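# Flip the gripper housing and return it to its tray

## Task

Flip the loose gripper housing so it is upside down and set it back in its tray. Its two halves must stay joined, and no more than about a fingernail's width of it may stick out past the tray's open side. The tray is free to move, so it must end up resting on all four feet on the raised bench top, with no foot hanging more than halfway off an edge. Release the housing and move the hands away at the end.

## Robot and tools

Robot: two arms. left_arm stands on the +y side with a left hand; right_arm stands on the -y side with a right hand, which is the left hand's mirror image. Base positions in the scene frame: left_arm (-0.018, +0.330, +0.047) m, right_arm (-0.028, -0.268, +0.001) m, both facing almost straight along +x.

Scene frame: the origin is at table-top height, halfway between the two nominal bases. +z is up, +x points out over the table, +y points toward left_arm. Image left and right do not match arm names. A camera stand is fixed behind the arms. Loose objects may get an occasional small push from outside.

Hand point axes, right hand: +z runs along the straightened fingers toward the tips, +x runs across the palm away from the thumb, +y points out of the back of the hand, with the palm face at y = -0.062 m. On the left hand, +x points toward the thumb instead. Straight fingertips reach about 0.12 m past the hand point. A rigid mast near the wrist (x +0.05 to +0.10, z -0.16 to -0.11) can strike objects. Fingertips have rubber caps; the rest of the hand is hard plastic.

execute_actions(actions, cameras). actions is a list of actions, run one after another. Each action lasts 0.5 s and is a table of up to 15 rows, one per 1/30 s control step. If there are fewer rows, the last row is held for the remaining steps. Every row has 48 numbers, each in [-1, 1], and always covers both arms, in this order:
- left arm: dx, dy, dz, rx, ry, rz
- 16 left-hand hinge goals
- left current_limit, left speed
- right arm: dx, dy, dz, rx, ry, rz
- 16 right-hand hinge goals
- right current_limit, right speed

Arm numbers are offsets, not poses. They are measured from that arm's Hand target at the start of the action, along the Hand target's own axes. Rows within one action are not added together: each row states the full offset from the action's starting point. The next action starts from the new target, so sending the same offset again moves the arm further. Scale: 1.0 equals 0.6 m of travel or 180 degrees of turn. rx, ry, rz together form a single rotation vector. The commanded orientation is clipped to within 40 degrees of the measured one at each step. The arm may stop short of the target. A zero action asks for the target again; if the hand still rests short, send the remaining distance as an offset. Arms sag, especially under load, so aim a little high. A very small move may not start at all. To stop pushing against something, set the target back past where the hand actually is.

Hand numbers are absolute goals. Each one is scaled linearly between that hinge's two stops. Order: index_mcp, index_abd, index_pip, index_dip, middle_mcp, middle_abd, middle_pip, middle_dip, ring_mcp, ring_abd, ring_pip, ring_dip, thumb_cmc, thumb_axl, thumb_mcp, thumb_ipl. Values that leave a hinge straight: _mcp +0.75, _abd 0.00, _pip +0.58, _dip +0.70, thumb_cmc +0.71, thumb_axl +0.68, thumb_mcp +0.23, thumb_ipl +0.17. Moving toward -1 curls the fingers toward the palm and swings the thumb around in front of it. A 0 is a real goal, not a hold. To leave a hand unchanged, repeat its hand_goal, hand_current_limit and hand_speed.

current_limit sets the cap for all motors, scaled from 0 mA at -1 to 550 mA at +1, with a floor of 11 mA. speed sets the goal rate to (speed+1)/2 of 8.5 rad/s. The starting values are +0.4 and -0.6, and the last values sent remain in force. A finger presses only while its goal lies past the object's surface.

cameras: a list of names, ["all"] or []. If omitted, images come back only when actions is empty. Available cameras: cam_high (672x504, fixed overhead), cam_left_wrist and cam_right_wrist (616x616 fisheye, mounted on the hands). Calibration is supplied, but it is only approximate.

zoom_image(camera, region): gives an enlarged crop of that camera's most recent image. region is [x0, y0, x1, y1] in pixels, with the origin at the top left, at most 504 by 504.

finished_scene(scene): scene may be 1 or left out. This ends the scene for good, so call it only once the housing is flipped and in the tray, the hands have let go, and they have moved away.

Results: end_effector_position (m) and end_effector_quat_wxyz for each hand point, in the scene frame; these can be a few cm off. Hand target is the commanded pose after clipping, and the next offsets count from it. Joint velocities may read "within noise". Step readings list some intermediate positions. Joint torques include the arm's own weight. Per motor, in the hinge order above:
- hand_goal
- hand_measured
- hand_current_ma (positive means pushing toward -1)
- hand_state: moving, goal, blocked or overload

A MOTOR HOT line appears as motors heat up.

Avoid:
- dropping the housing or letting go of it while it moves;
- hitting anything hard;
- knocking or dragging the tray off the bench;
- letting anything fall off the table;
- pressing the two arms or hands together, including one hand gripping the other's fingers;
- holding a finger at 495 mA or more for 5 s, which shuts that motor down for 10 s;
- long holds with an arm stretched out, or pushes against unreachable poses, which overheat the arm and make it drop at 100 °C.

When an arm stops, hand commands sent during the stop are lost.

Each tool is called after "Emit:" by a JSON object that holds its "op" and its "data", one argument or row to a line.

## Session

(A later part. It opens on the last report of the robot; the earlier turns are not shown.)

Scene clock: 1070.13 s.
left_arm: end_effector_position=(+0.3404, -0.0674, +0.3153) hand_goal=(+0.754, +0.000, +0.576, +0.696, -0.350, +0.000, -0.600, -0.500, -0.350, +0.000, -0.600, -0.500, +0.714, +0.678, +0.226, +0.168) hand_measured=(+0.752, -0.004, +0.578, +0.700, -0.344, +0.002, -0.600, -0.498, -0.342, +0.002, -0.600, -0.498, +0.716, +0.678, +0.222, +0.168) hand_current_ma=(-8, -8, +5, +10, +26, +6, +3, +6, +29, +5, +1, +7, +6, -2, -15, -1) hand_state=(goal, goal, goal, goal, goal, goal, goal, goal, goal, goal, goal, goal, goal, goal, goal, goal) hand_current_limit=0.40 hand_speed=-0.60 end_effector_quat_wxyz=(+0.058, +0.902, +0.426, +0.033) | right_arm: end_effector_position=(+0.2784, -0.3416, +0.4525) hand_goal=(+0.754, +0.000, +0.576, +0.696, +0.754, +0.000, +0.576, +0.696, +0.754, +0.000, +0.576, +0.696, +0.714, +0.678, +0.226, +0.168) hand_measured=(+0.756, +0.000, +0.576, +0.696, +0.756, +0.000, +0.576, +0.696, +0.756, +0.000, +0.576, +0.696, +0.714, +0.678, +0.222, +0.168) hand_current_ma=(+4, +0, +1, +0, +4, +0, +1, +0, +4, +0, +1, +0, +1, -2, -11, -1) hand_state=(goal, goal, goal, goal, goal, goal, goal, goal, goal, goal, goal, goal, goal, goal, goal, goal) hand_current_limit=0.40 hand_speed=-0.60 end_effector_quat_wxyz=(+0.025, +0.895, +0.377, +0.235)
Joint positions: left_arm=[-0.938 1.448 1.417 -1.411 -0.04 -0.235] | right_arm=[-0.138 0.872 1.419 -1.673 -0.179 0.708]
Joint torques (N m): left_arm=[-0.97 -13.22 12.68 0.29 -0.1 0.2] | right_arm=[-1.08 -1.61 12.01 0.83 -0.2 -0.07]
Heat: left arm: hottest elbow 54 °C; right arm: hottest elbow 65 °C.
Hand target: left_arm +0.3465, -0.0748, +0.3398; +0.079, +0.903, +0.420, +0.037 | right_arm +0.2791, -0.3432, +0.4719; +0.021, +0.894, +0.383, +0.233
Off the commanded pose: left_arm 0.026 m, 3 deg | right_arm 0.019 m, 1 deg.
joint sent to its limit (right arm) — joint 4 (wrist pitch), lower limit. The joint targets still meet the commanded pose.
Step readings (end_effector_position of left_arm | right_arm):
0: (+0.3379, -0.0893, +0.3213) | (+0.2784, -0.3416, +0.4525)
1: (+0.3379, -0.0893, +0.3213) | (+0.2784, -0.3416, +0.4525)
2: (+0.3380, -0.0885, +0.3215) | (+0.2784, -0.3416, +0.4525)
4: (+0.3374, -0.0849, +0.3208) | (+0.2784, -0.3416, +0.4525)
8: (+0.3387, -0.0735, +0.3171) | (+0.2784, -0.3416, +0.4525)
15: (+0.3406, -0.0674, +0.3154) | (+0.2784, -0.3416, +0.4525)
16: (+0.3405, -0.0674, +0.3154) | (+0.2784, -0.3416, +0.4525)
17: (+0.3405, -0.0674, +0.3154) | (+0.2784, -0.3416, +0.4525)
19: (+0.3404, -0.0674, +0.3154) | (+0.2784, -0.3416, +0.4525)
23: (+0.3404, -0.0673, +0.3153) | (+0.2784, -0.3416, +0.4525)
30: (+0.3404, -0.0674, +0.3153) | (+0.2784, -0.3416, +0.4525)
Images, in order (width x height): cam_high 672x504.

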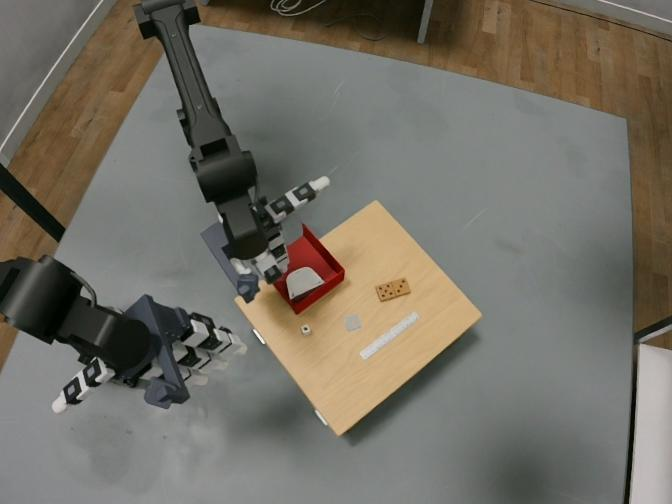

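Emit:
{"op": "execute_actions", "data": {
  "actions": [
    [[0.007,-0.0215,0.0693,0,0,0,0.754,0,0.576,0.696,-0.35,0,-0.6,-0.5,-0.35,0,-0.6,-0.5,0.714,0.678,0.226,0.168,0.4,-0.6,0,0,0,0,0,0,0.754,0,0.576,0.696,0.754,0,0.576,0.696,0.754,0,0.576,0.696,0.714,0.678,0.226,0.168,0.4,-0.6]],
    [[0,0,0,0,0,0,0.754,0,0.576,0.696,-0.35,0,-0.6,-0.5,-0.35,0,-0.6,-0.5,0.714,0.678,0.226,0.168,0.4,-0.6,0,0,0,0,0,0,0.754,0,0.576,0.696,0.754,0,0.576,0.696,0.754,0,0.576,0.696,0.714,0.678,0.226,0.168,0.4,-0.6]]
  ],
  "cameras": ["cam_high"]
}}

Emit:
{"op": "zoom_image", "data": {
  "camera": "cam_high",
  "region": [260, 245, 320, 305]
}}

Scene clock: 1087.90 s.
left_arm: end_effector_position=(+0.3425, -0.0683, +0.2973) hand_goal=(+0.754, +0.000, +0.576, +0.696, -0.350, +0.000, -0.600, -0.500, -0.350, +0.000, -0.600, -0.500, +0.714, +0.678, +0.226, +0.168) hand_measured=(+0.752, -0.004, +0.576, +0.698, -0.342, +0.002, -0.600, -0.498, -0.340, +0.002, -0.600, -0.498, +0.716, +0.678, +0.222, +0.168) hand_current_ma=(-5, -9, -1, +4, +32, +6, +3, +6, +35, +5, +1, +7, +6, -2, -19, -1) hand_state=(goal, goal, goal, goal, goal, goal, goal, goal, goal, goal, goal, goal, goal, goal, goal, goal) hand_current_limit=0.40 hand_speed=-0.60 end_effector_quat_wxyz=(+0.075, +0.902, +0.424, +0.036) | right_arm: end_effector_position=(+0.2784, -0.3416, +0.4525) hand_goal=(+0.754, +0.000, +0.576, +0.696, +0.754, +0.000, +0.576, +0.696, +0.754, +0.000, +0.576, +0.696, +0.714, +0.678, +0.226, +0.168) hand_measured=(+0.756, +0.000, +0.576, +0.696, +0.756, +0.000, +0.576, +0.696, +0.756, +0.000, +0.576, +0.696, +0.714, +0.678, +0.222, +0.168) hand_current_ma=(+4, +0, +1, +0, +4, +0, +1, +0, +4, +0, +1, +0, +1, -2, -11, -1) hand_state=(goal, goal, goal, goal, goal, goal, goal, goal, goal, goal, goal, goal, goal, goal, goal, goal) hand_current_limit=0.40 hand_speed=-0.60 end_effector_quat_wxyz=(+0.025, +0.895, +0.377, +0.235)
Joint positions: left_arm=[-0.935 1.436 1.346 -1.319 -0.04 -0.228] | right_arm=[-0.138 0.872 1.419 -1.673 -0.179 0.708]
Joint torques (N m): left_arm=[-0.5 -11.69 8.61 1.11 -0.06 0.21] | right_arm=[-1.38 -1.44 12 0.87 -0.22 -0.07]
Heat: left arm: hottest elbow 57 °C; right arm: hottest elbow 65 °C.
Hand target: left_arm +0.3451, -0.0680, +0.2969; +0.079, +0.903, +0.420, +0.037 | right_arm +0.2791, -0.3432, +0.4719; +0.021, +0.894, +0.383, +0.233
Off the commanded pose: left_arm 0.003 m, 1 deg | right_arm 0.019 m, 1 deg.
joint sent to its limit (right arm) — joint 4 (wrist pitch), lower limit. The joint targets still meet the commanded pose.
Step readings (end_effector_position of left_arm | right_arm):
0: (+0.3403, -0.0674, +0.3153) | (+0.2784, -0.3416, +0.4525)
1: (+0.3403, -0.0674, +0.3153) | (+0.2784, -0.3416, +0.4525)
2: (+0.3408, -0.0680, +0.3154) | (+0.2784, -0.3416, +0.4525)
4: (+0.3429, -0.0703, +0.3134) | (+0.2784, -0.3416, +0.4525)
8: (+0.3426, -0.0681, +0.2981) | (+0.2784, -0.3416, +0.4525)
15: (+0.3423, -0.0681, +0.2968) | (+0.2784, -0.3416, +0.4525)
16: (+0.3424, -0.0681, +0.2972) | (+0.2784, -0.3416, +0.4525)
17: (+0.3424, -0.0682, +0.2973) | (+0.2784, -0.3416, +0.4525)
19: (+0.3424, -0.0682, +0.2973) | (+0.2784, -0.3416, +0.4525)
23: (+0.3425, -0.0683, +0.2973) | (+0.2784, -0.3416, +0.4525)
30: (+0.3425, -0.0683, +0.2973) | (+0.2784, -0.3416, +0.4525)
Images, in order (width x height): cam_high 672x504.

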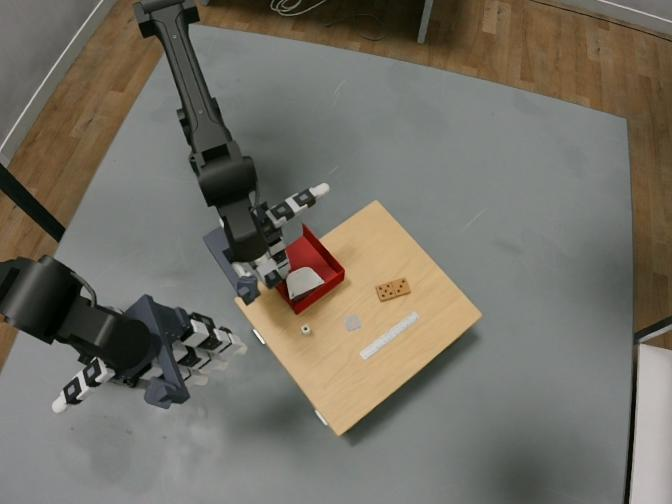

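Scaled by 8.400 from the camera's 672x504 image, which has a finer 960x720 frame.

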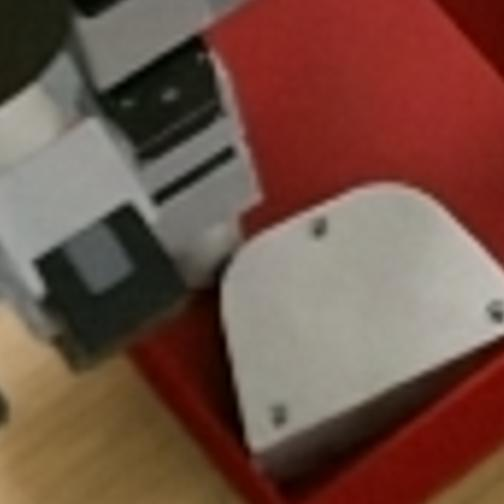

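Emit:
{"op": "execute_actions", "data": {
  "actions": [
    [[0.0208,0.0067,0.0012,0,0,0,0.754,0,0.576,0.696,-0.35,0,-0.6,-0.5,-0.35,0,-0.6,-0.5,0.714,0.678,0.226,0.168,0.4,-0.6,0,0,0,0,0,0,0.754,0,0.576,0.696,0.754,0,0.576,0.696,0.754,0,0.576,0.696,0.714,0.678,0.226,0.168,0.4,-0.6]],
    [[0.0208,0.0067,0.0012,0,0,0,0.754,0,0.576,0.696,-0.35,0,-0.6,-0.5,-0.35,0,-0.6,-0.5,0.714,0.678,0.226,0.168,0.4,-0.6,0,0,0,0,0,0,0.754,0,0.576,0.696,0.754,0,0.576,0.696,0.754,0,0.576,0.696,0.714,0.678,0.226,0.168,0.4,-0.6]]
  ],
  "cameras": ["cam_high"]
}}

Emit:
{"op": "zoom_image", "data": {
  "camera": "cam_high",
  "region": [260, 225, 350, 315]
}}

Scene clock: 1096.77 s.
left_arm: end_effector_position=(+0.3554, -0.0591, +0.2968) hand_goal=(+0.754, +0.000, +0.576, +0.696, -0.350, +0.000, -0.600, -0.500, -0.350, +0.000, -0.600, -0.500, +0.714, +0.678, +0.226, +0.168) hand_measured=(+0.762, -0.054, +0.580, +0.698, -0.342, +0.002, -0.600, -0.498, -0.340, +0.002, -0.600, -0.498, +0.716, +0.678, +0.222, +0.168) hand_current_ma=(+33, -198, +17, +5, +32, +6, +3, +6, +35, +5, +1, +7, +6, -2, -19, -1) hand_state=(goal, blocked, goal, goal, goal, goal, goal, goal, goal, goal, goal, goal, goal, goal, goal, goal) hand_current_limit=0.40 hand_speed=-0.60 end_effector_quat_wxyz=(+0.077, +0.905, +0.418, +0.029) | right_arm: end_effector_position=(+0.2784, -0.3416, +0.4525) hand_goal=(+0.754, +0.000, +0.576, +0.696, +0.754, +0.000, +0.576, +0.696, +0.754, +0.000, +0.576, +0.696, +0.714, +0.678, +0.226, +0.168) hand_measured=(+0.756, +0.000, +0.576, +0.696, +0.756, +0.000, +0.576, +0.696, +0.756, +0.000, +0.576, +0.696, +0.714, +0.678, +0.222, +0.168) hand_current_ma=(+4, +0, +1, +0, +4, +0, +1, +0, +4, +0, +1, +0, +1, -2, -11, -1) hand_state=(goal, goal, goal, goal, goal, goal, goal, goal, goal, goal, goal, goal, goal, goal, goal, goal) hand_current_limit=0.40 hand_speed=-0.60 end_effector_quat_wxyz=(+0.025, +0.895, +0.377, +0.235)
Joint positions: left_arm=[-0.889 1.436 1.346 -1.317 -0.016 -0.17] | right_arm=[-0.138 0.872 1.419 -1.673 -0.179 0.708]
Joint torques (N m): left_arm=[0.44 -11.58 9.18 1.26 -0.54 0.19] | right_arm=[-1.44 -1.32 12.01 0.79 -0.22 -0.04]
Heat: left arm: hottest elbow 55 °C; right arm: hottest elbow 65 °C.
Hand target: left_arm +0.3675, -0.0542, +0.2968; +0.079, +0.903, +0.420, +0.037 | right_arm +0.2791, -0.3432, +0.4719; +0.021, +0.894, +0.383, +0.233
Off the commanded pose: left_arm 0.013 m, 1 deg | right_arm 0.019 m, 1 deg.
joint sent to its limit (right arm) — joint 4 (wrist pitch), lower limit. The joint targets still meet the commanded pose.
Step readings (end_effector_position of left_arm | right_arm):
0: (+0.3425, -0.0683, +0.2973) | (+0.2784, -0.3416, +0.4525)
1: (+0.3426, -0.0682, +0.2973) | (+0.2784, -0.3416, +0.4525)
2: (+0.3428, -0.0681, +0.2973) | (+0.2784, -0.3416, +0.4525)
4: (+0.3439, -0.0673, +0.2971) | (+0.2784, -0.3416, +0.4525)
8: (+0.3480, -0.0642, +0.2970) | (+0.2784, -0.3416, +0.4525)
15: (+0.3513, -0.0618, +0.2972) | (+0.2784, -0.3416, +0.4525)
16: (+0.3513, -0.0619, +0.2972) | (+0.2784, -0.3416, +0.4525)
17: (+0.3514, -0.0619, +0.2972) | (+0.2784, -0.3416, +0.4525)
19: (+0.3522, -0.0614, +0.2970) | (+0.2784, -0.3416, +0.4525)
23: (+0.3552, -0.0590, +0.2968) | (+0.2784, -0.3416, +0.4525)
30: (+0.3555, -0.0590, +0.2968) | (+0.2784, -0.3416, +0.4525)
Images, in order (width x height): cam_high 672x504.

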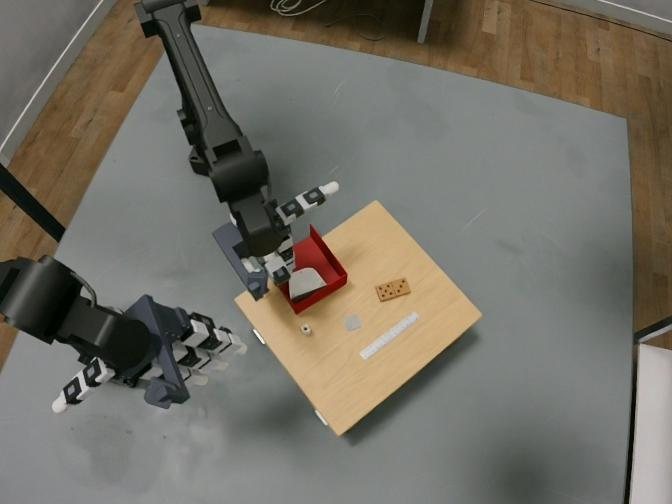

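Scaled by 5.600 from the camera's 672x504 image, which has a finer 960x720 frame.

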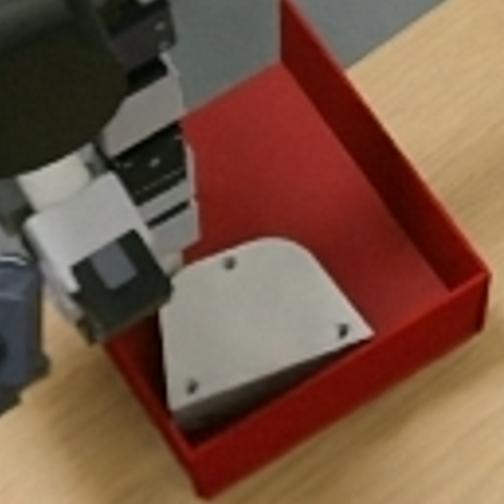

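Emit:
{"op": "execute_actions", "data": {
  "actions": [
    [[-0.033,-0.0031,0,0,0,0,0.754,0,0.576,0.696,-0.35,0,-0.6,-0.5,-0.35,0,-0.6,-0.5,0.714,0.678,0.226,0.168,0.4,-0.6,0,0,0,0,0,0,0.754,0,0.576,0.696,0.754,0,0.576,0.696,0.754,0,0.576,0.696,0.714,0.678,0.226,0.168,0.4,-0.6]],
    [[-0.033,-0.0031,0,0,0,0,0.754,0,0.576,0.696,-0.35,0,-0.6,-0.5,-0.35,0,-0.6,-0.5,0.714,0.678,0.226,0.168,0.4,-0.6,0,0,0,0,0,0,0.754,0,0.576,0.696,0.754,0,0.576,0.696,0.754,0,0.576,0.696,0.714,0.678,0.226,0.168,0.4,-0.6]],
    [[0,0.03,0.0053,0,0,0,0.754,0,0.576,0.696,-0.35,0,-0.6,-0.5,-0.35,0,-0.6,-0.5,0.714,0.678,0.226,0.168,0.4,-0.6,0,0,0,0,0,0,0.754,0,0.576,0.696,0.754,0,0.576,0.696,0.754,0,0.576,0.696,0.714,0.678,0.226,0.168,0.4,-0.6]]
  ],
  "cameras": ["cam_high"]
}}

Emit:
{"op": "zoom_image", "data": {
  "camera": "cam_high",
  "region": [260, 225, 350, 315]
}}

Scene clock: 1122.57 s.
left_arm: end_effector_position=(+0.3412, -0.0819, +0.2973) hand_goal=(+0.754, +0.000, +0.576, +0.696, -0.350, +0.000, -0.600, -0.500, -0.350, +0.000, -0.600, -0.500, +0.714, +0.678, +0.226, +0.168) hand_measured=(+0.786, +0.008, +0.596, +0.706, -0.342, +0.002, -0.600, -0.498, -0.340, +0.002, -0.600, -0.498, +0.716, +0.678, +0.222, +0.168) hand_current_ma=(+136, +22, +79, +39, +32, +6, +3, +6, +35, +5, +1, +7, +6, -2, -19, -1) hand_state=(blocked, goal, blocked, goal, goal, goal, goal, goal, goal, goal, goal, goal, goal, goal, goal, goal) hand_current_limit=0.40 hand_speed=-0.60 end_effector_quat_wxyz=(+0.076, +0.907, +0.413, +0.038) | right_arm: end_effector_position=(+0.2784, -0.3416, +0.4525) hand_goal=(+0.754, +0.000, +0.576, +0.696, +0.754, +0.000, +0.576, +0.696, +0.754, +0.000, +0.576, +0.696, +0.714, +0.678, +0.226, +0.168) hand_measured=(+0.756, +0.000, +0.576, +0.696, +0.756, +0.000, +0.576, +0.696, +0.756, +0.000, +0.576, +0.696, +0.714, +0.678, +0.222, +0.168) hand_current_ma=(+4, +0, +1, +0, +4, +0, +1, +0, +4, +0, +1, +0, +1, -2, -11, -1) hand_state=(goal, goal, goal, goal, goal, goal, goal, goal, goal, goal, goal, goal, goal, goal, goal, goal) hand_current_limit=0.40 hand_speed=-0.60 end_effector_quat_wxyz=(+0.025, +0.895, +0.377, +0.235)
Joint positions: left_arm=[-0.952 1.458 1.369 -1.317 -0.045 -0.222] | right_arm=[-0.138 0.872 1.419 -1.673 -0.179 0.708]
Joint torques (N m): left_arm=[-1.03 -9.93 12.19 1.05 -0.06 -0.11] | right_arm=[-1.14 -1.14 11.99 0.91 -0.22 -0.06]
Heat: left arm: hottest elbow 52 °C; right arm: hottest elbow 65 °C.
Hand target: left_arm +0.3531, -0.0938, +0.2960; +0.079, +0.903, +0.420, +0.037 | right_arm +0.2791, -0.3432, +0.4719; +0.021, +0.894, +0.383, +0.233
Off the commanded pose: left_arm 0.017 m, 1 deg | right_arm 0.019 m, 1 deg.
joint sent to its limit (right arm) — joint 4 (wrist pitch), lower limit. The joint targets still meet the commanded pose.
Step readings (end_effector_position of left_arm | right_arm):
0: (+0.3554, -0.0592, +0.2968) | (+0.2784, -0.3416, +0.4525)
1: (+0.3554, -0.0592, +0.2968) | (+0.2784, -0.3416, +0.4525)
2: (+0.3553, -0.0593, +0.2968) | (+0.2784, -0.3416, +0.4525)
4: (+0.3546, -0.0600, +0.2969) | (+0.2784, -0.3416, +0.4525)
8: (+0.3515, -0.0629, +0.2973) | (+0.2784, -0.3416, +0.4525)
15: (+0.3501, -0.0640, +0.2973) | (+0.2784, -0.3416, +0.4525)
16: (+0.3500, -0.0640, +0.2973) | (+0.2784, -0.3416, +0.4525)
17: (+0.3491, -0.0647, +0.2974) | (+0.2784, -0.3416, +0.4525)
19: (+0.3468, -0.0665, +0.2976) | (+0.2784, -0.3416, +0.4525)
23: (+0.3392, -0.0727, +0.2977) | (+0.2784, -0.3416, +0.4525)
30: (+0.3358, -0.0752, +0.2977) | (+0.2784, -0.3416, +0.4525)
31: (+0.3358, -0.0752, +0.2975) | (+0.2784, -0.3416, +0.4525)
32: (+0.3360, -0.0753, +0.2967) | (+0.2784, -0.3416, +0.4525)
34: (+0.3367, -0.0763, +0.2965) | (+0.2784, -0.3416, +0.4525)
38: (+0.3398, -0.0802, +0.2969) | (+0.2784, -0.3416, +0.4525)
45: (+0.3412, -0.0819, +0.2973) | (+0.2784, -0.3416, +0.4525)
Images, in order (width x height): cam_high 672x504.

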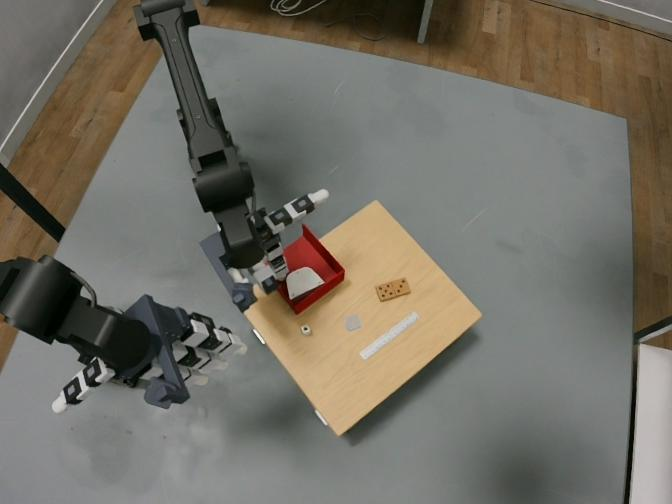

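Scaled by 5.600 from the camera's 672x504 image, which has a finer 960x720 frame.

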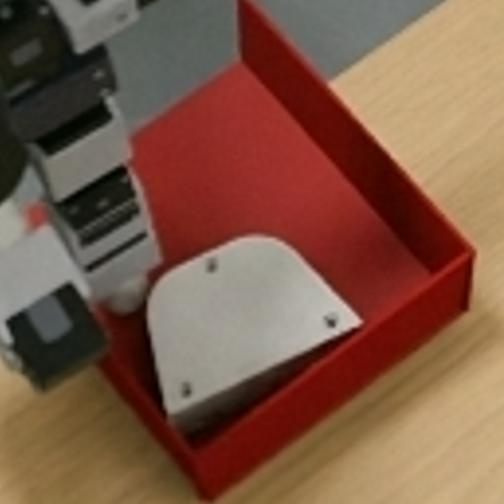

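Emit:
{"op": "execute_actions", "data": {
  "actions": [
    [[0.005,-0.0087,-0.076,0,0,0,0.754,0,0.576,0.696,-0.35,0,-0.6,-0.5,-0.35,0,-0.6,-0.5,0.714,0.678,0.226,0.168,0.4,-0.6,0,0,0,0,0,0,0.754,0,0.576,0.696,0.754,0,0.576,0.696,0.754,0,0.576,0.696,0.714,0.678,0.226,0.168,0.4,-0.6]],
    [[0.042,0.0592,0.0105,0,0,0,0.754,0,0.576,0.696,-0.35,0,-0.6,-0.5,-0.35,0,-0.6,-0.5,0.714,0.678,0.226,0.168,0.4,-0.6,0,0,0,0,0,0,0.754,0,0.576,0.696,0.754,0,0.576,0.696,0.754,0,0.576,0.696,0.714,0.678,0.226,0.168,0.4,-0.6]],
    [[0,0,0,0,0,0,0.754,0,0.576,0.696,-0.35,0,-0.6,-0.5,-0.35,0,-0.6,-0.5,0.714,0.678,0.226,0.168,0.4,-0.6,0,0,0,0,0,0,0.754,0,0.576,0.696,0.754,0,0.576,0.696,0.754,0,0.576,0.696,0.714,0.678,0.226,0.168,0.4,-0.6]]
  ],
  "cameras": ["cam_high"]
}}

Emit:
{"op": "zoom_image", "data": {
  "camera": "cam_high",
  "region": [260, 225, 350, 315]
}}

Scene clock: 1160.87 s.
left_arm: end_effector_position=(+0.3827, -0.0733, +0.3263) hand_goal=(+0.754, +0.000, +0.576, +0.696, -0.350, +0.000, -0.600, -0.500, -0.350, +0.000, -0.600, -0.500, +0.714, +0.678, +0.226, +0.168) hand_measured=(+0.756, +0.000, +0.578, +0.698, -0.342, +0.002, -0.600, -0.498, -0.340, +0.002, -0.600, -0.498, +0.716, +0.678, +0.222, +0.168) hand_current_ma=(+7, +1, +8, +9, +32, +6, +3, +6, +35, +5, +1, +7, +6, -2, -19, -1) hand_state=(goal, goal, goal, goal, goal, goal, goal, goal, goal, goal, goal, goal, goal, goal, goal, goal) hand_current_limit=0.40 hand_speed=-0.60 end_effector_quat_wxyz=(+0.068, +0.900, +0.429, +0.035) | right_arm: end_effector_position=(+0.2784, -0.3416, +0.4525) hand_goal=(+0.754, +0.000, +0.576, +0.696, +0.754, +0.000, +0.576, +0.696, +0.754, +0.000, +0.576, +0.696, +0.714, +0.678, +0.226, +0.168) hand_measured=(+0.756, +0.000, +0.576, +0.696, +0.756, +0.000, +0.576, +0.696, +0.756, +0.000, +0.576, +0.696, +0.714, +0.678, +0.222, +0.168) hand_current_ma=(+4, +0, +1, +0, +4, +0, +1, +0, +4, +0, +1, +0, +1, -2, -11, -1) hand_state=(goal, goal, goal, goal, goal, goal, goal, goal, goal, goal, goal, goal, goal, goal, goal, goal) hand_current_limit=0.40 hand_speed=-0.60 end_effector_quat_wxyz=(+0.025, +0.895, +0.377, +0.235)
Joint positions: left_arm=[-0.875 1.517 1.515 -1.418 -0.032 -0.18] | right_arm=[-0.138 0.872 1.419 -1.673 -0.179 0.708]
Joint torques (N m): left_arm=[-1.08 -12.57 13.24 0.53 -0.06 0.22] | right_arm=[-1.26 -1.44 11.95 0.83 -0.23 -0.09]
Heat: left arm: hottest elbow 56 °C; right arm: hottest elbow 65 °C.
Hand target: left_arm +0.3889, -0.0871, +0.3401; +0.079, +0.903, +0.420, +0.037 | right_arm +0.2791, -0.3432, +0.4719; +0.021, +0.894, +0.383, +0.233
Off the commanded pose: left_arm 0.020 m, 2 deg | right_arm 0.019 m, 1 deg.
joint sent to its limit (right arm) — joint 4 (wrist pitch), lower limit. The joint targets still meet the commanded pose.
Step readings (end_effector_position of left_arm | right_arm):
0: (+0.3412, -0.0819, +0.2973) | (+0.2784, -0.3416, +0.4525)
1: (+0.3412, -0.0818, +0.2976) | (+0.2784, -0.3416, +0.4525)
2: (+0.3407, -0.0811, +0.2987) | (+0.2784, -0.3416, +0.4525)
4: (+0.3388, -0.0789, +0.2996) | (+0.2784, -0.3416, +0.4525)
8: (+0.3370, -0.0764, +0.3076) | (+0.2784, -0.3416, +0.4525)
15: (+0.3372, -0.0768, +0.3145) | (+0.2784, -0.3416, +0.4525)
16: (+0.3373, -0.0767, +0.3147) | (+0.2784, -0.3416, +0.4525)
17: (+0.3382, -0.0765, +0.3153) | (+0.2784, -0.3416, +0.4525)
19: (+0.3449, -0.0770, +0.3186) | (+0.2784, -0.3416, +0.4525)
23: (+0.3703, -0.0750, +0.3266) | (+0.2784, -0.3416, +0.4525)
30: (+0.3828, -0.0727, +0.3269) | (+0.2784, -0.3416, +0.4525)
31: (+0.3828, -0.0728, +0.3267) | (+0.2784, -0.3416, +0.4525)
32: (+0.3828, -0.0729, +0.3265) | (+0.2784, -0.3416, +0.4525)
34: (+0.3828, -0.0731, +0.3262) | (+0.2784, -0.3416, +0.4525)
38: (+0.3827, -0.0732, +0.3263) | (+0.2784, -0.3416, +0.4525)
45: (+0.3827, -0.0733, +0.3263) | (+0.2784, -0.3416, +0.4525)
Images, in order (width x height): cam_high 672x504.

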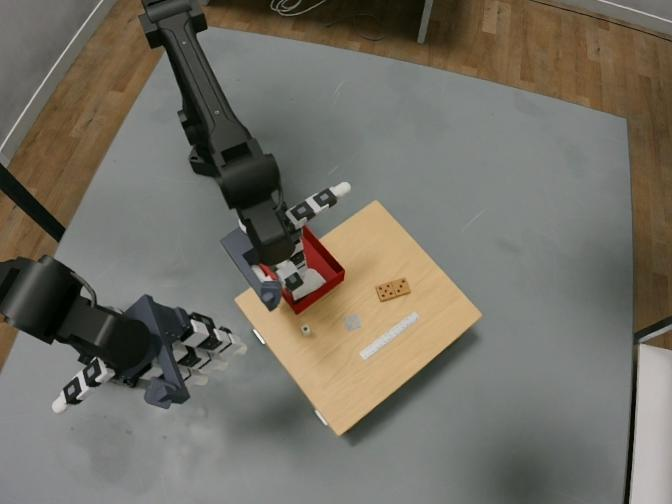

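Scaled by 5.600 from the camera's 672x504 image, which has a finer 960x720 frame.

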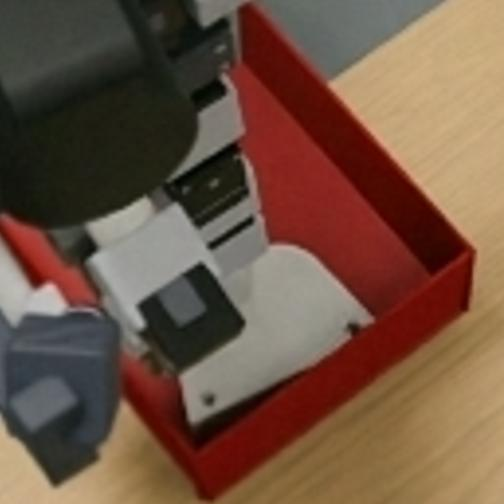

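Emit:
{"op": "execute_actions", "data": {
  "actions": [
    [[0.0128,-0.0272,0.0477,0,0,0,0.754,0,0.576,0.696,-0.35,0,-0.6,-0.5,-0.35,0,-0.6,-0.5,0.714,0.678,0.226,0.168,0.4,-0.6,0,0,0,0,0,0,0.754,0,0.576,0.696,0.754,0,0.576,0.696,0.754,0,0.576,0.696,0.714,0.678,0.226,0.168,0.4,-0.6]],
    [[0,-0.0164,-0.0028,0,0,0,0.754,0,0.576,0.696,-0.35,0,-0.6,-0.5,-0.35,0,-0.6,-0.5,0.714,0.678,0.226,0.168,0.4,-0.6,0,0,0,0,0,0,0.754,0,0.576,0.696,0.754,0,0.576,0.696,0.754,0,0.576,0.696,0.714,0.678,0.226,0.168,0.4,-0.6]],
    [[0,-0.0164,-0.0028,0,0,0,0.754,0,0.576,0.696,-0.35,0,-0.6,-0.5,-0.35,0,-0.6,-0.5,0.714,0.678,0.226,0.168,0.4,-0.6,0,0,0,0,0,0,0.754,0,0.576,0.696,0.754,0,0.576,0.696,0.754,0,0.576,0.696,0.714,0.678,0.226,0.168,0.4,-0.6]]
  ],
  "cameras": ["cam_high"]
}}

Emit:
{"op": "zoom_image", "data": {
  "camera": "cam_high",
  "region": [260, 225, 350, 315]
}}

Scene clock: 1175.27 s.
left_arm: end_effector_position=(+0.3724, -0.0625, +0.3257) hand_goal=(+0.754, +0.000, +0.576, +0.696, -0.350, +0.000, -0.600, -0.500, -0.350, +0.000, -0.600, -0.500, +0.714, +0.678, +0.226, +0.168) hand_measured=(+0.728, -0.008, +0.560, +0.688, -0.342, +0.002, -0.600, -0.498, -0.340, +0.002, -0.600, -0.498, +0.716, +0.678, +0.222, +0.168) hand_current_ma=(-106, -21, -58, -27, +32, +6, +3, +6, +35, +5, +1, +7, +6, -2, -19, -1) hand_state=(blocked, goal, goal, goal, goal, goal, goal, goal, goal, goal, goal, goal, goal, goal, goal, goal) hand_current_limit=0.40 hand_speed=-0.60 end_effector_quat_wxyz=(+0.093, +0.900, +0.424, +0.042) | right_arm: end_effector_position=(+0.2784, -0.3416, +0.4525) hand_goal=(+0.754, +0.000, +0.576, +0.696, +0.754, +0.000, +0.576, +0.696, +0.754, +0.000, +0.576, +0.696, +0.714, +0.678, +0.226, +0.168) hand_measured=(+0.756, +0.000, +0.576, +0.696, +0.756, +0.000, +0.576, +0.696, +0.756, +0.000, +0.576, +0.696, +0.714, +0.678, +0.222, +0.168) hand_current_ma=(+4, +0, +1, +0, +4, +0, +1, +0, +4, +0, +1, +0, +1, -2, -11, -1) hand_state=(goal, goal, goal, goal, goal, goal, goal, goal, goal, goal, goal, goal, goal, goal, goal, goal) hand_current_limit=0.40 hand_speed=-0.60 end_effector_quat_wxyz=(+0.025, +0.895, +0.377, +0.235)
Joint positions: left_arm=[-0.875 1.446 1.419 -1.34 -0.032 -0.17] | right_arm=[-0.138 0.872 1.419 -1.673 -0.179 0.708]
Joint torques (N m): left_arm=[-1.03 -12.04 7.5 0.83 0 0.16] | right_arm=[-1.32 -1.44 11.9 0.88 -0.23 -0.09]
Heat: left arm: hottest elbow 57 °C; right arm: hottest elbow 66 °C.
Hand target: left_arm +0.3701, -0.0612, +0.3089; +0.079, +0.903, +0.420, +0.037 | right_arm +0.2791, -0.3432, +0.4719; +0.021, +0.894, +0.383, +0.233
Off the commanded pose: left_arm 0.017 m, 2 deg | right_arm 0.019 m, 1 deg.
joint sent to its limit (right arm) — joint 4 (wrist pitch), lower limit. The joint targets still meet the commanded pose.
Step readings (end_effector_position of left_arm | right_arm):
0: (+0.3827, -0.0733, +0.3263) | (+0.2784, -0.3416, +0.4525)
1: (+0.3827, -0.0733, +0.3263) | (+0.2784, -0.3416, +0.4525)
2: (+0.3830, -0.0737, +0.3265) | (+0.2784, -0.3416, +0.4525)
4: (+0.3839, -0.0750, +0.3251) | (+0.2784, -0.3416, +0.4525)
8: (+0.3828, -0.0741, +0.3270) | (+0.2784, -0.3416, +0.4525)
15: (+0.3818, -0.0734, +0.3273) | (+0.2784, -0.3416, +0.4525)
16: (+0.3818, -0.0734, +0.3272) | (+0.2784, -0.3416, +0.4525)
17: (+0.3815, -0.0729, +0.3270) | (+0.2784, -0.3416, +0.4525)
19: (+0.3803, -0.0717, +0.3273) | (+0.2784, -0.3416, +0.4525)
23: (+0.3775, -0.0684, +0.3268) | (+0.2784, -0.3416, +0.4525)
30: (+0.3772, -0.0681, +0.3266) | (+0.2784, -0.3416, +0.4525)
31: (+0.3771, -0.0680, +0.3266) | (+0.2784, -0.3416, +0.4525)
32: (+0.3769, -0.0677, +0.3265) | (+0.2784, -0.3416, +0.4525)
34: (+0.3756, -0.0662, +0.3265) | (+0.2784, -0.3416, +0.4525)
38: (+0.3727, -0.0628, +0.3256) | (+0.2784, -0.3416, +0.4525)
45: (+0.3725, -0.0626, +0.3256) | (+0.2784, -0.3416, +0.4525)
Images, in order (width x height): cam_high 672x504.

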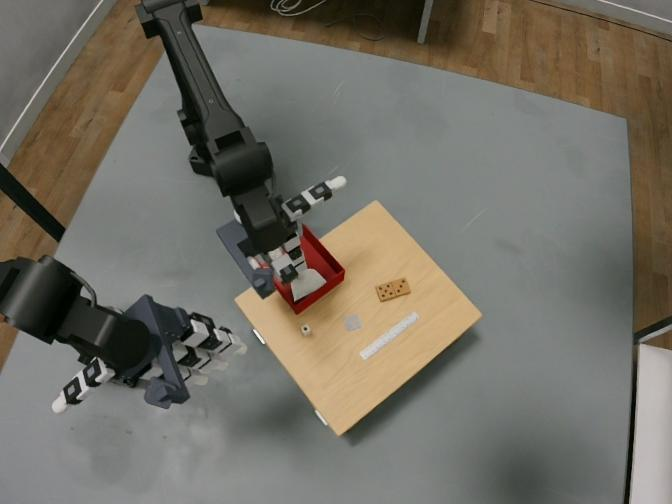

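Scaled by 5.600 from the camera's 672x504 image, which has a finer 960x720 frame.

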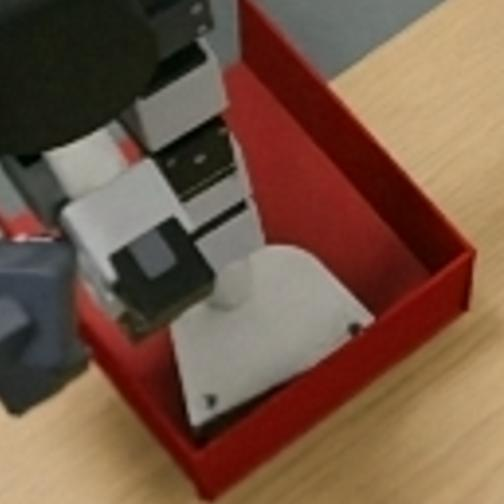

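Emit:
{"op": "execute_actions", "data": {
  "actions": [
    [[0,0.0102,-0.0575,0,0,0,0.754,0,0.576,0.696,-0.35,0,-0.6,-0.5,-0.35,0,-0.6,-0.5,0.714,0.678,0.226,0.168,0.4,-0.6,0,0,0,0,0,0,0.754,0,0.576,0.696,0.754,0,0.576,0.696,0.754,0,0.576,0.696,0.714,0.678,0.226,0.168,0.4,-0.6]],
    [[-0.0648,0.0168,0.003,0,0,0,0.754,0,0.576,0.696,-0.35,0,-0.6,-0.5,-0.35,0,-0.6,-0.5,0.714,0.678,0.226,0.168,0.4,-0.6,0,0,0,0,0,0,0.754,0,0.576,0.696,0.754,0,0.576,0.696,0.754,0,0.576,0.696,0.714,0.678,0.226,0.168,0.4,-0.6]],
    [[0,0,0,0,0,0,0.754,0,0.576,0.696,-0.35,0,-0.6,-0.5,-0.35,0,-0.6,-0.5,0.714,0.678,0.226,0.168,0.4,-0.6,0,0,0,0,0,0,0.754,0,0.576,0.696,0.754,0,0.576,0.696,0.754,0,0.576,0.696,0.714,0.678,0.226,0.168,0.4,-0.6]]
  ],
  "cameras": ["cam_high"]
}}

Emit:
{"op": "zoom_image", "data": {
  "camera": "cam_high",
  "region": [260, 245, 320, 305]
}}

Scene clock: 1198.47 s.
left_arm: end_effector_position=(+0.3419, -0.0899, +0.3260) hand_goal=(+0.754, +0.000, +0.576, +0.696, -0.350, +0.000, -0.600, -0.500, -0.350, +0.000, -0.600, -0.500, +0.714, +0.678, +0.226, +0.168) hand_measured=(+0.752, -0.002, +0.574, +0.694, -0.342, +0.002, -0.600, -0.498, -0.340, +0.002, -0.600, -0.498, +0.716, +0.678, +0.222, +0.168) hand_current_ma=(-10, -7, -10, -9, +32, +6, +3, +6, +35, +5, +1, +7, +6, -2, -19, -1) hand_state=(goal, goal, goal, goal, goal, goal, goal, goal, goal, goal, goal, goal, goal, goal, goal, goal) hand_current_limit=0.40 hand_speed=-0.60 end_effector_quat_wxyz=(+0.065, +0.909, +0.410, +0.033) | right_arm: end_effector_position=(+0.2784, -0.3416, +0.4525) hand_goal=(+0.754, +0.000, +0.576, +0.696, +0.754, +0.000, +0.576, +0.696, +0.754, +0.000, +0.576, +0.696, +0.714, +0.678, +0.226, +0.168) hand_measured=(+0.756, +0.000, +0.576, +0.696, +0.756, +0.000, +0.576, +0.696, +0.756, +0.000, +0.576, +0.696, +0.714, +0.678, +0.222, +0.168) hand_current_ma=(+4, +0, +1, +0, +4, +0, +1, +0, +4, +0, +1, +0, +1, -2, -11, -1) hand_state=(goal, goal, goal, goal, goal, goal, goal, goal, goal, goal, goal, goal, goal, goal, goal, goal) hand_current_limit=0.40 hand_speed=-0.60 end_effector_quat_wxyz=(+0.025, +0.895, +0.377, +0.235)
Joint positions: left_arm=[-0.958 1.486 1.482 -1.427 -0.039 -0.221] | right_arm=[-0.138 0.872 1.419 -1.673 -0.179 0.708]
Joint torques (N m): left_arm=[-0.91 -11.87 13.26 0.47 -0.29 -0.17] | right_arm=[-1.49 -1.44 12.01 0.84 -0.2 -0.08]
Heat: left arm: hottest elbow 54 °C; right arm: hottest elbow 66 °C.
Hand target: left_arm +0.3529, -0.0975, +0.3439; +0.079, +0.903, +0.420, +0.037 | right_arm +0.2791, -0.3432, +0.4719; +0.021, +0.894, +0.383, +0.233
Off the commanded pose: left_arm 0.022 m, 2 deg | right_arm 0.019 m, 1 deg.
joint sent to its limit (right arm) — joint 4 (wrist pitch), lower limit. The joint targets still meet the commanded pose.
Step readings (end_effector_position of left_arm | right_arm):
0: (+0.3724, -0.0625, +0.3257) | (+0.2784, -0.3416, +0.4525)
1: (+0.3724, -0.0625, +0.3257) | (+0.2784, -0.3416, +0.4525)
2: (+0.3720, -0.0621, +0.3253) | (+0.2784, -0.3416, +0.4525)
4: (+0.3701, -0.0599, +0.3251) | (+0.2784, -0.3416, +0.4525)
8: (+0.3651, -0.0542, +0.3235) | (+0.2784, -0.3416, +0.4525)
15: (+0.3629, -0.0517, +0.3230) | (+0.2784, -0.3416, +0.4525)
16: (+0.3627, -0.0518, +0.3231) | (+0.2784, -0.3416, +0.4525)
17: (+0.3612, -0.0538, +0.3237) | (+0.2784, -0.3416, +0.4525)
19: (+0.3594, -0.0584, +0.3254) | (+0.2784, -0.3416, +0.4525)
23: (+0.3490, -0.0794, +0.3291) | (+0.2784, -0.3416, +0.4525)
30: (+0.3413, -0.0904, +0.3253) | (+0.2784, -0.3416, +0.4525)
31: (+0.3414, -0.0902, +0.3251) | (+0.2784, -0.3416, +0.4525)
32: (+0.3415, -0.0900, +0.3248) | (+0.2784, -0.3416, +0.4525)
34: (+0.3414, -0.0897, +0.3248) | (+0.2784, -0.3416, +0.4525)
38: (+0.3417, -0.0899, +0.3256) | (+0.2784, -0.3416, +0.4525)
45: (+0.3418, -0.0900, +0.3260) | (+0.2784, -0.3416, +0.4525)
Images, in order (width x height): cam_high 672x504.

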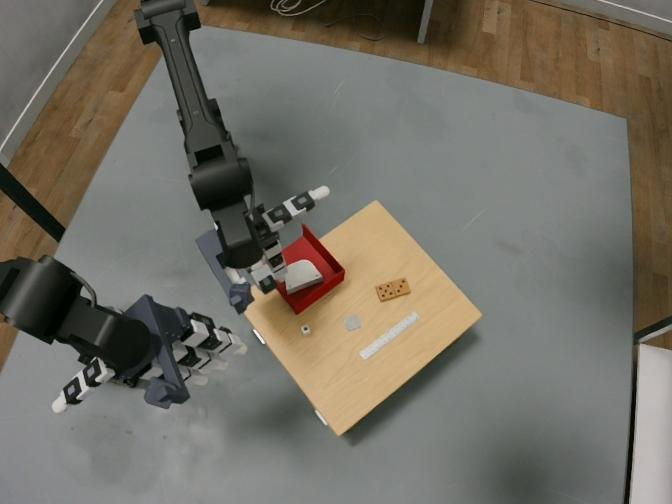

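Scaled by 8.400 from the camera's 672x504 image, which has a finer 960x720 frame.

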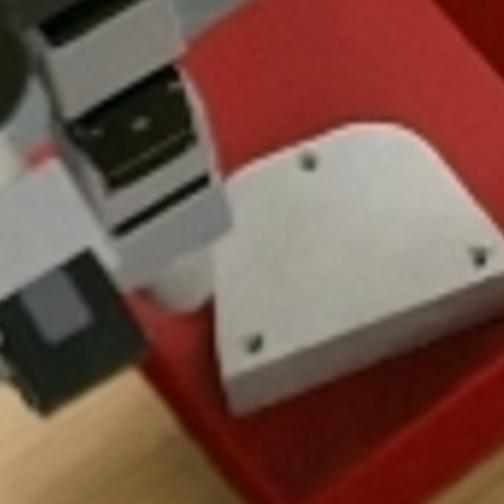

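Emit:
{"op": "zoom_image", "data": {
  "camera": "cam_high",
  "region": [260, 225, 350, 315]
}}

Scaled by 5.600 from the camera's 672x504 image, which has a finer 960x720 frame.

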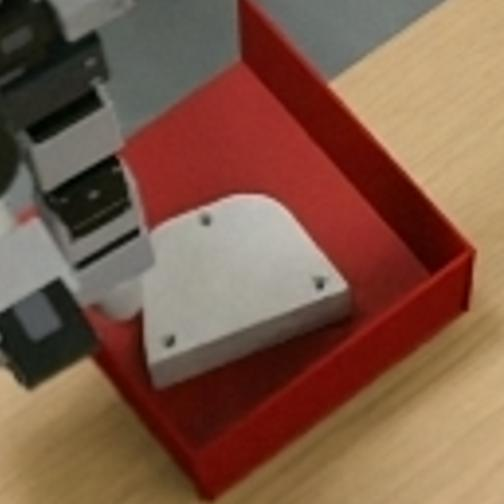

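Emit:
{"op": "execute_actions", "data": {
  "actions": [
    [[0,0.0058,-0.0328,0,0,0,0.754,0,0.576,0.696,-0.35,0,-0.6,-0.5,-0.35,0,-0.6,-0.5,0.714,0.678,0.226,0.168,0.4,-0.6,0,0,0,0,0,0,0.754,0,0.576,0.696,0.754,0,0.576,0.696,0.754,0,0.576,0.696,0.714,0.678,0.226,0.168,0.4,-0.6]],
    [[0.0395,0.0643,0.0113,0,0,0,0.754,0,0.576,0.696,-0.35,0,-0.6,-0.5,-0.35,0,-0.6,-0.5,0.714,0.678,0.226,0.168,0.4,-0.6,0,0,0,0,0,0,0.754,0,0.576,0.696,0.754,0,0.576,0.696,0.754,0,0.576,0.696,0.714,0.678,0.226,0.168,0.4,-0.6]],
    [[0,0,0,0,0,0,0.754,0,0.576,0.696,-0.35,0,-0.6,-0.5,-0.35,0,-0.6,-0.5,0.714,0.678,0.226,0.168,0.4,-0.6,0,0,0,0,0,0,0.754,0,0.576,0.696,0.754,0,0.576,0.696,0.754,0,0.576,0.696,0.714,0.678,0.226,0.168,0.4,-0.6]]
  ],
  "cameras": ["cam_high"]
}}

Emit:
{"op": "zoom_image", "data": {
  "camera": "cam_high",
  "region": [260, 225, 350, 315]
}}

Scene clock: 1220.40 s.
left_arm: end_effector_position=(+0.3935, -0.0922, +0.3448) hand_goal=(+0.754, +0.000, +0.576, +0.696, -0.350, +0.000, -0.600, -0.500, -0.350, +0.000, -0.600, -0.500, +0.714, +0.678, +0.226, +0.168) hand_measured=(+0.752, -0.002, +0.574, +0.694, -0.342, +0.002, -0.600, -0.498, -0.340, +0.002, -0.600, -0.498, +0.716, +0.678, +0.222, +0.168) hand_current_ma=(-3, -7, -8, -9, +32, +6, +3, +6, +35, +5, +1, +7, +6, -2, -19, -1) hand_state=(goal, goal, goal, goal, goal, goal, goal, goal, goal, goal, goal, goal, goal, goal, goal, goal) hand_current_limit=0.40 hand_speed=-0.60 end_effector_quat_wxyz=(+0.063, +0.900, +0.430, +0.034) | right_arm: end_effector_position=(+0.2784, -0.3416, +0.4525) hand_goal=(+0.754, +0.000, +0.576, +0.696, +0.754, +0.000, +0.576, +0.696, +0.754, +0.000, +0.576, +0.696, +0.714, +0.678, +0.226, +0.168) hand_measured=(+0.756, +0.000, +0.576, +0.696, +0.756, +0.000, +0.576, +0.696, +0.756, +0.000, +0.576, +0.696, +0.714, +0.678, +0.222, +0.168) hand_current_ma=(+4, +0, +1, +0, +4, +0, +1, +0, +4, +0, +1, +0, +1, -2, -11, -1) hand_state=(goal, goal, goal, goal, goal, goal, goal, goal, goal, goal, goal, goal, goal, goal, goal, goal) hand_current_limit=0.40 hand_speed=-0.60 end_effector_quat_wxyz=(+0.025, +0.895, +0.377, +0.235)
Joint positions: left_arm=[-0.883 1.582 1.641 -1.49 -0.033 -0.189] | right_arm=[-0.138 0.872 1.419 -1.673 -0.179 0.708]
Joint torques (N m): left_arm=[-1.55 -14.15 13.35 0.25 -0.08 0.23] | right_arm=[-1.38 -1.49 12.05 0.85 -0.2 -0.07]
Heat: left arm: hottest elbow 60 °C; right arm: hottest elbow 66 °C.
Hand target: left_arm +0.3981, -0.1047, +0.3638; +0.079, +0.903, +0.420, +0.037 | right_arm +0.2791, -0.3432, +0.4719; +0.021, +0.894, +0.383, +0.233
Off the commanded pose: left_arm 0.023 m, 2 deg | right_arm 0.019 m, 1 deg.
joint sent to its limit (right arm) — joint 4 (wrist pitch), lower limit. The joint targets still meet the commanded pose.
Step readings (end_effector_position of left_arm | right_arm):
0: (+0.3419, -0.0899, +0.3260) | (+0.2784, -0.3416, +0.4525)
1: (+0.3419, -0.0899, +0.3262) | (+0.2784, -0.3416, +0.4525)
2: (+0.3415, -0.0895, +0.3270) | (+0.2784, -0.3416, +0.4525)
4: (+0.3411, -0.0890, +0.3297) | (+0.2784, -0.3416, +0.4525)
8: (+0.3423, -0.0906, +0.3412) | (+0.2784, -0.3416, +0.4525)
15: (+0.3429, -0.0914, +0.3473) | (+0.2784, -0.3416, +0.4525)
16: (+0.3430, -0.0912, +0.3472) | (+0.2784, -0.3416, +0.4525)
17: (+0.3451, -0.0909, +0.3478) | (+0.2784, -0.3416, +0.4525)
19: (+0.3530, -0.0930, +0.3502) | (+0.2784, -0.3416, +0.4525)
23: (+0.3799, -0.0934, +0.3519) | (+0.2784, -0.3416, +0.4525)
30: (+0.3931, -0.0905, +0.3411) | (+0.2784, -0.3416, +0.4525)
31: (+0.3930, -0.0906, +0.3410) | (+0.2784, -0.3416, +0.4525)
32: (+0.3929, -0.0906, +0.3408) | (+0.2784, -0.3416, +0.4525)
34: (+0.3930, -0.0909, +0.3418) | (+0.2784, -0.3416, +0.4525)
38: (+0.3935, -0.0921, +0.3444) | (+0.2784, -0.3416, +0.4525)
45: (+0.3935, -0.0922, +0.3448) | (+0.2784, -0.3416, +0.4525)
Images, in order (width x height): cam_high 672x504.

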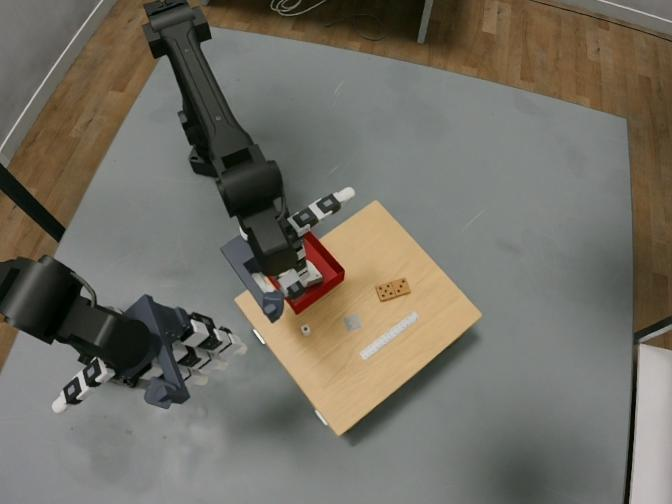

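Scaled by 5.600 from the camera's 672x504 image, which has a finer 960x720 frame.

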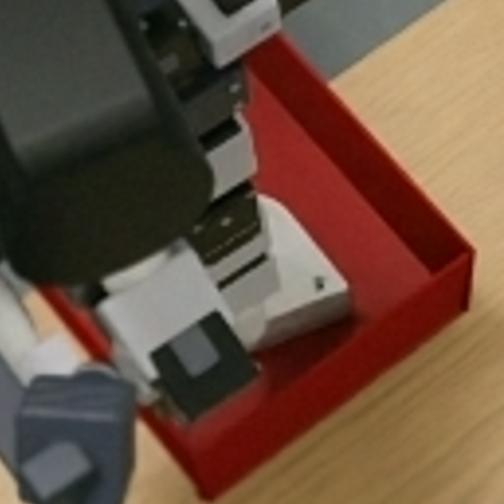

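Emit:
{"op": "execute_actions", "data": {
  "actions": [
    [[0.0005,-0.022,0.05,0,0,0,0.754,0,0.576,0.696,-0.35,0,-0.6,-0.5,-0.35,0,-0.6,-0.5,0.714,0.678,0.226,0.168,0.4,-0.6,0,0,0,0,0,0,0.754,0,0.576,0.696,0.754,0,0.576,0.696,0.754,0,0.576,0.696,0.714,0.678,0.226,0.168,0.4,-0.6]],
    [[0,-0.0101,0.0573,0,0,0,0.754,0,0.576,0.696,-0.35,0,-0.6,-0.5,-0.35,0,-0.6,-0.5,0.714,0.678,0.226,0.168,0.4,-0.6,0,0,0,0,0,0,0.754,0,0.576,0.696,0.754,0,0.576,0.696,0.754,0,0.576,0.696,0.714,0.678,0.226,0.168,0.4,-0.6]],
    [[0,0,0,0,0,0,0.754,0,0.576,0.696,-0.35,0,-0.6,-0.5,-0.35,0,-0.6,-0.5,0.714,0.678,0.226,0.168,0.4,-0.6,0,0,0,0,0,0,0.754,0,0.576,0.696,0.754,0,0.576,0.696,0.754,0,0.576,0.696,0.714,0.678,0.226,0.168,0.4,-0.6]]
  ],
  "cameras": ["cam_high"]
}}

Emit:
{"op": "zoom_image", "data": {
  "camera": "cam_high",
  "region": [260, 225, 350, 315]
}}

Scene clock: 1234.03 s.
left_arm: end_effector_position=(+0.3943, -0.0946, +0.3018) hand_goal=(+0.754, +0.000, +0.576, +0.696, -0.350, +0.000, -0.600, -0.500, -0.350, +0.000, -0.600, -0.500, +0.714, +0.678, +0.226, +0.168) hand_measured=(+0.752, -0.004, +0.574, +0.694, -0.340, +0.002, -0.600, -0.498, -0.340, +0.002, -0.600, -0.498, +0.716, +0.678, +0.222, +0.168) hand_current_ma=(-6, -9, -7, -8, +37, +6, +3, +6, +40, +5, +1, +7, +7, -2, -22, -1) hand_state=(goal, goal, goal, goal, goal, goal, goal, goal, goal, goal, goal, goal, goal, goal, goal, goal) hand_current_limit=0.40 hand_speed=-0.60 end_effector_quat_wxyz=(+0.079, +0.899, +0.429, +0.038) | right_arm: end_effector_position=(+0.2784, -0.3416, +0.4525) hand_goal=(+0.754, +0.000, +0.576, +0.696, +0.754, +0.000, +0.576, +0.696, +0.754, +0.000, +0.576, +0.696, +0.714, +0.678, +0.226, +0.168) hand_measured=(+0.756, +0.000, +0.576, +0.696, +0.756, +0.000, +0.576, +0.696, +0.756, +0.000, +0.576, +0.696, +0.714, +0.678, +0.222, +0.168) hand_current_ma=(+4, +0, +1, +0, +4, +0, +1, +0, +4, +0, +1, +0, +1, -2, -11, -1) hand_state=(goal, goal, goal, goal, goal, goal, goal, goal, goal, goal, goal, goal, goal, goal, goal, goal) hand_current_limit=0.40 hand_speed=-0.60 end_effector_quat_wxyz=(+0.025, +0.895, +0.377, +0.235)
Joint positions: left_arm=[-0.885 1.569 1.503 -1.334 -0.033 -0.189] | right_arm=[-0.138 0.872 1.419 -1.673 -0.179 0.708]
Joint torques (N m): left_arm=[-1.9 -14.51 8.59 1.18 -0.08 0.2] | right_arm=[-1.08 -1.44 12.01 0.88 -0.23 -0.07]
Heat: left arm: hottest elbow 62 °C; right arm: hottest elbow 66 °C.
Hand target: left_arm +0.3922, -0.0995, +0.2972; +0.079, +0.903, +0.420, +0.037 | right_arm +0.2791, -0.3432, +0.4719; +0.021, +0.894, +0.383, +0.233
Off the commanded pose: left_arm 0.007 m, 1 deg | right_arm 0.019 m, 1 deg.
joint sent to its limit (right arm) — joint 4 (wrist pitch), lower limit. The joint targets still meet the commanded pose.
Step readings (end_effector_position of left_arm | right_arm):
0: (+0.3935, -0.0922, +0.3448) | (+0.2784, -0.3416, +0.4525)
1: (+0.3935, -0.0922, +0.3448) | (+0.2784, -0.3416, +0.4525)
2: (+0.3938, -0.0926, +0.3450) | (+0.2784, -0.3416, +0.4525)
4: (+0.3956, -0.0947, +0.3439) | (+0.2784, -0.3416, +0.4525)
8: (+0.3958, -0.0950, +0.3323) | (+0.2784, -0.3416, +0.4525)
15: (+0.3945, -0.0934, +0.3236) | (+0.2784, -0.3416, +0.4525)
16: (+0.3947, -0.0936, +0.3235) | (+0.2784, -0.3416, +0.4525)
17: (+0.3953, -0.0944, +0.3220) | (+0.2784, -0.3416, +0.4525)
19: (+0.3959, -0.0951, +0.3165) | (+0.2784, -0.3416, +0.4525)
23: (+0.3937, -0.0923, +0.2991) | (+0.2784, -0.3416, +0.4525)
30: (+0.3942, -0.0944, +0.3017) | (+0.2784, -0.3416, +0.4525)
31: (+0.3942, -0.0945, +0.3017) | (+0.2784, -0.3416, +0.4525)
32: (+0.3943, -0.0945, +0.3017) | (+0.2784, -0.3416, +0.4525)
34: (+0.3943, -0.0945, +0.3017) | (+0.2784, -0.3416, +0.4525)
38: (+0.3943, -0.0946, +0.3018) | (+0.2784, -0.3416, +0.4525)
45: (+0.3943, -0.0946, +0.3018) | (+0.2784, -0.3416, +0.4525)
Images, in order (width x height): cam_high 672x504.

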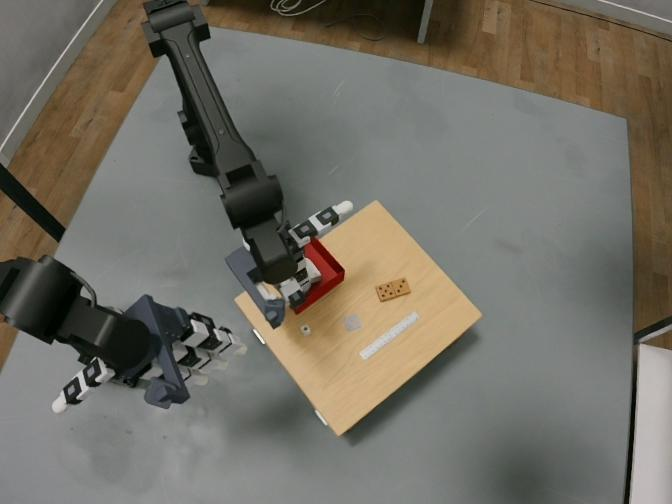

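Scaled by 5.600 from the camera's 672x504 image, which has a finer 960x720 frame.

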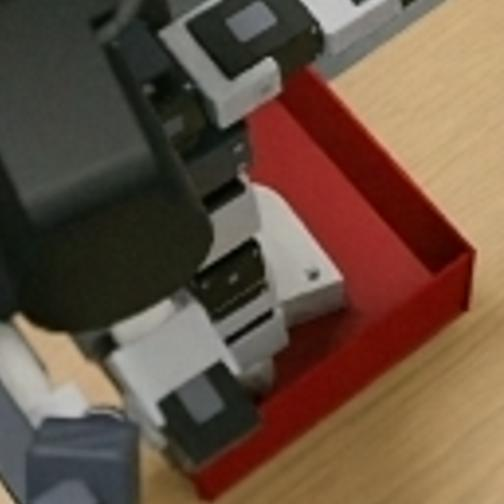

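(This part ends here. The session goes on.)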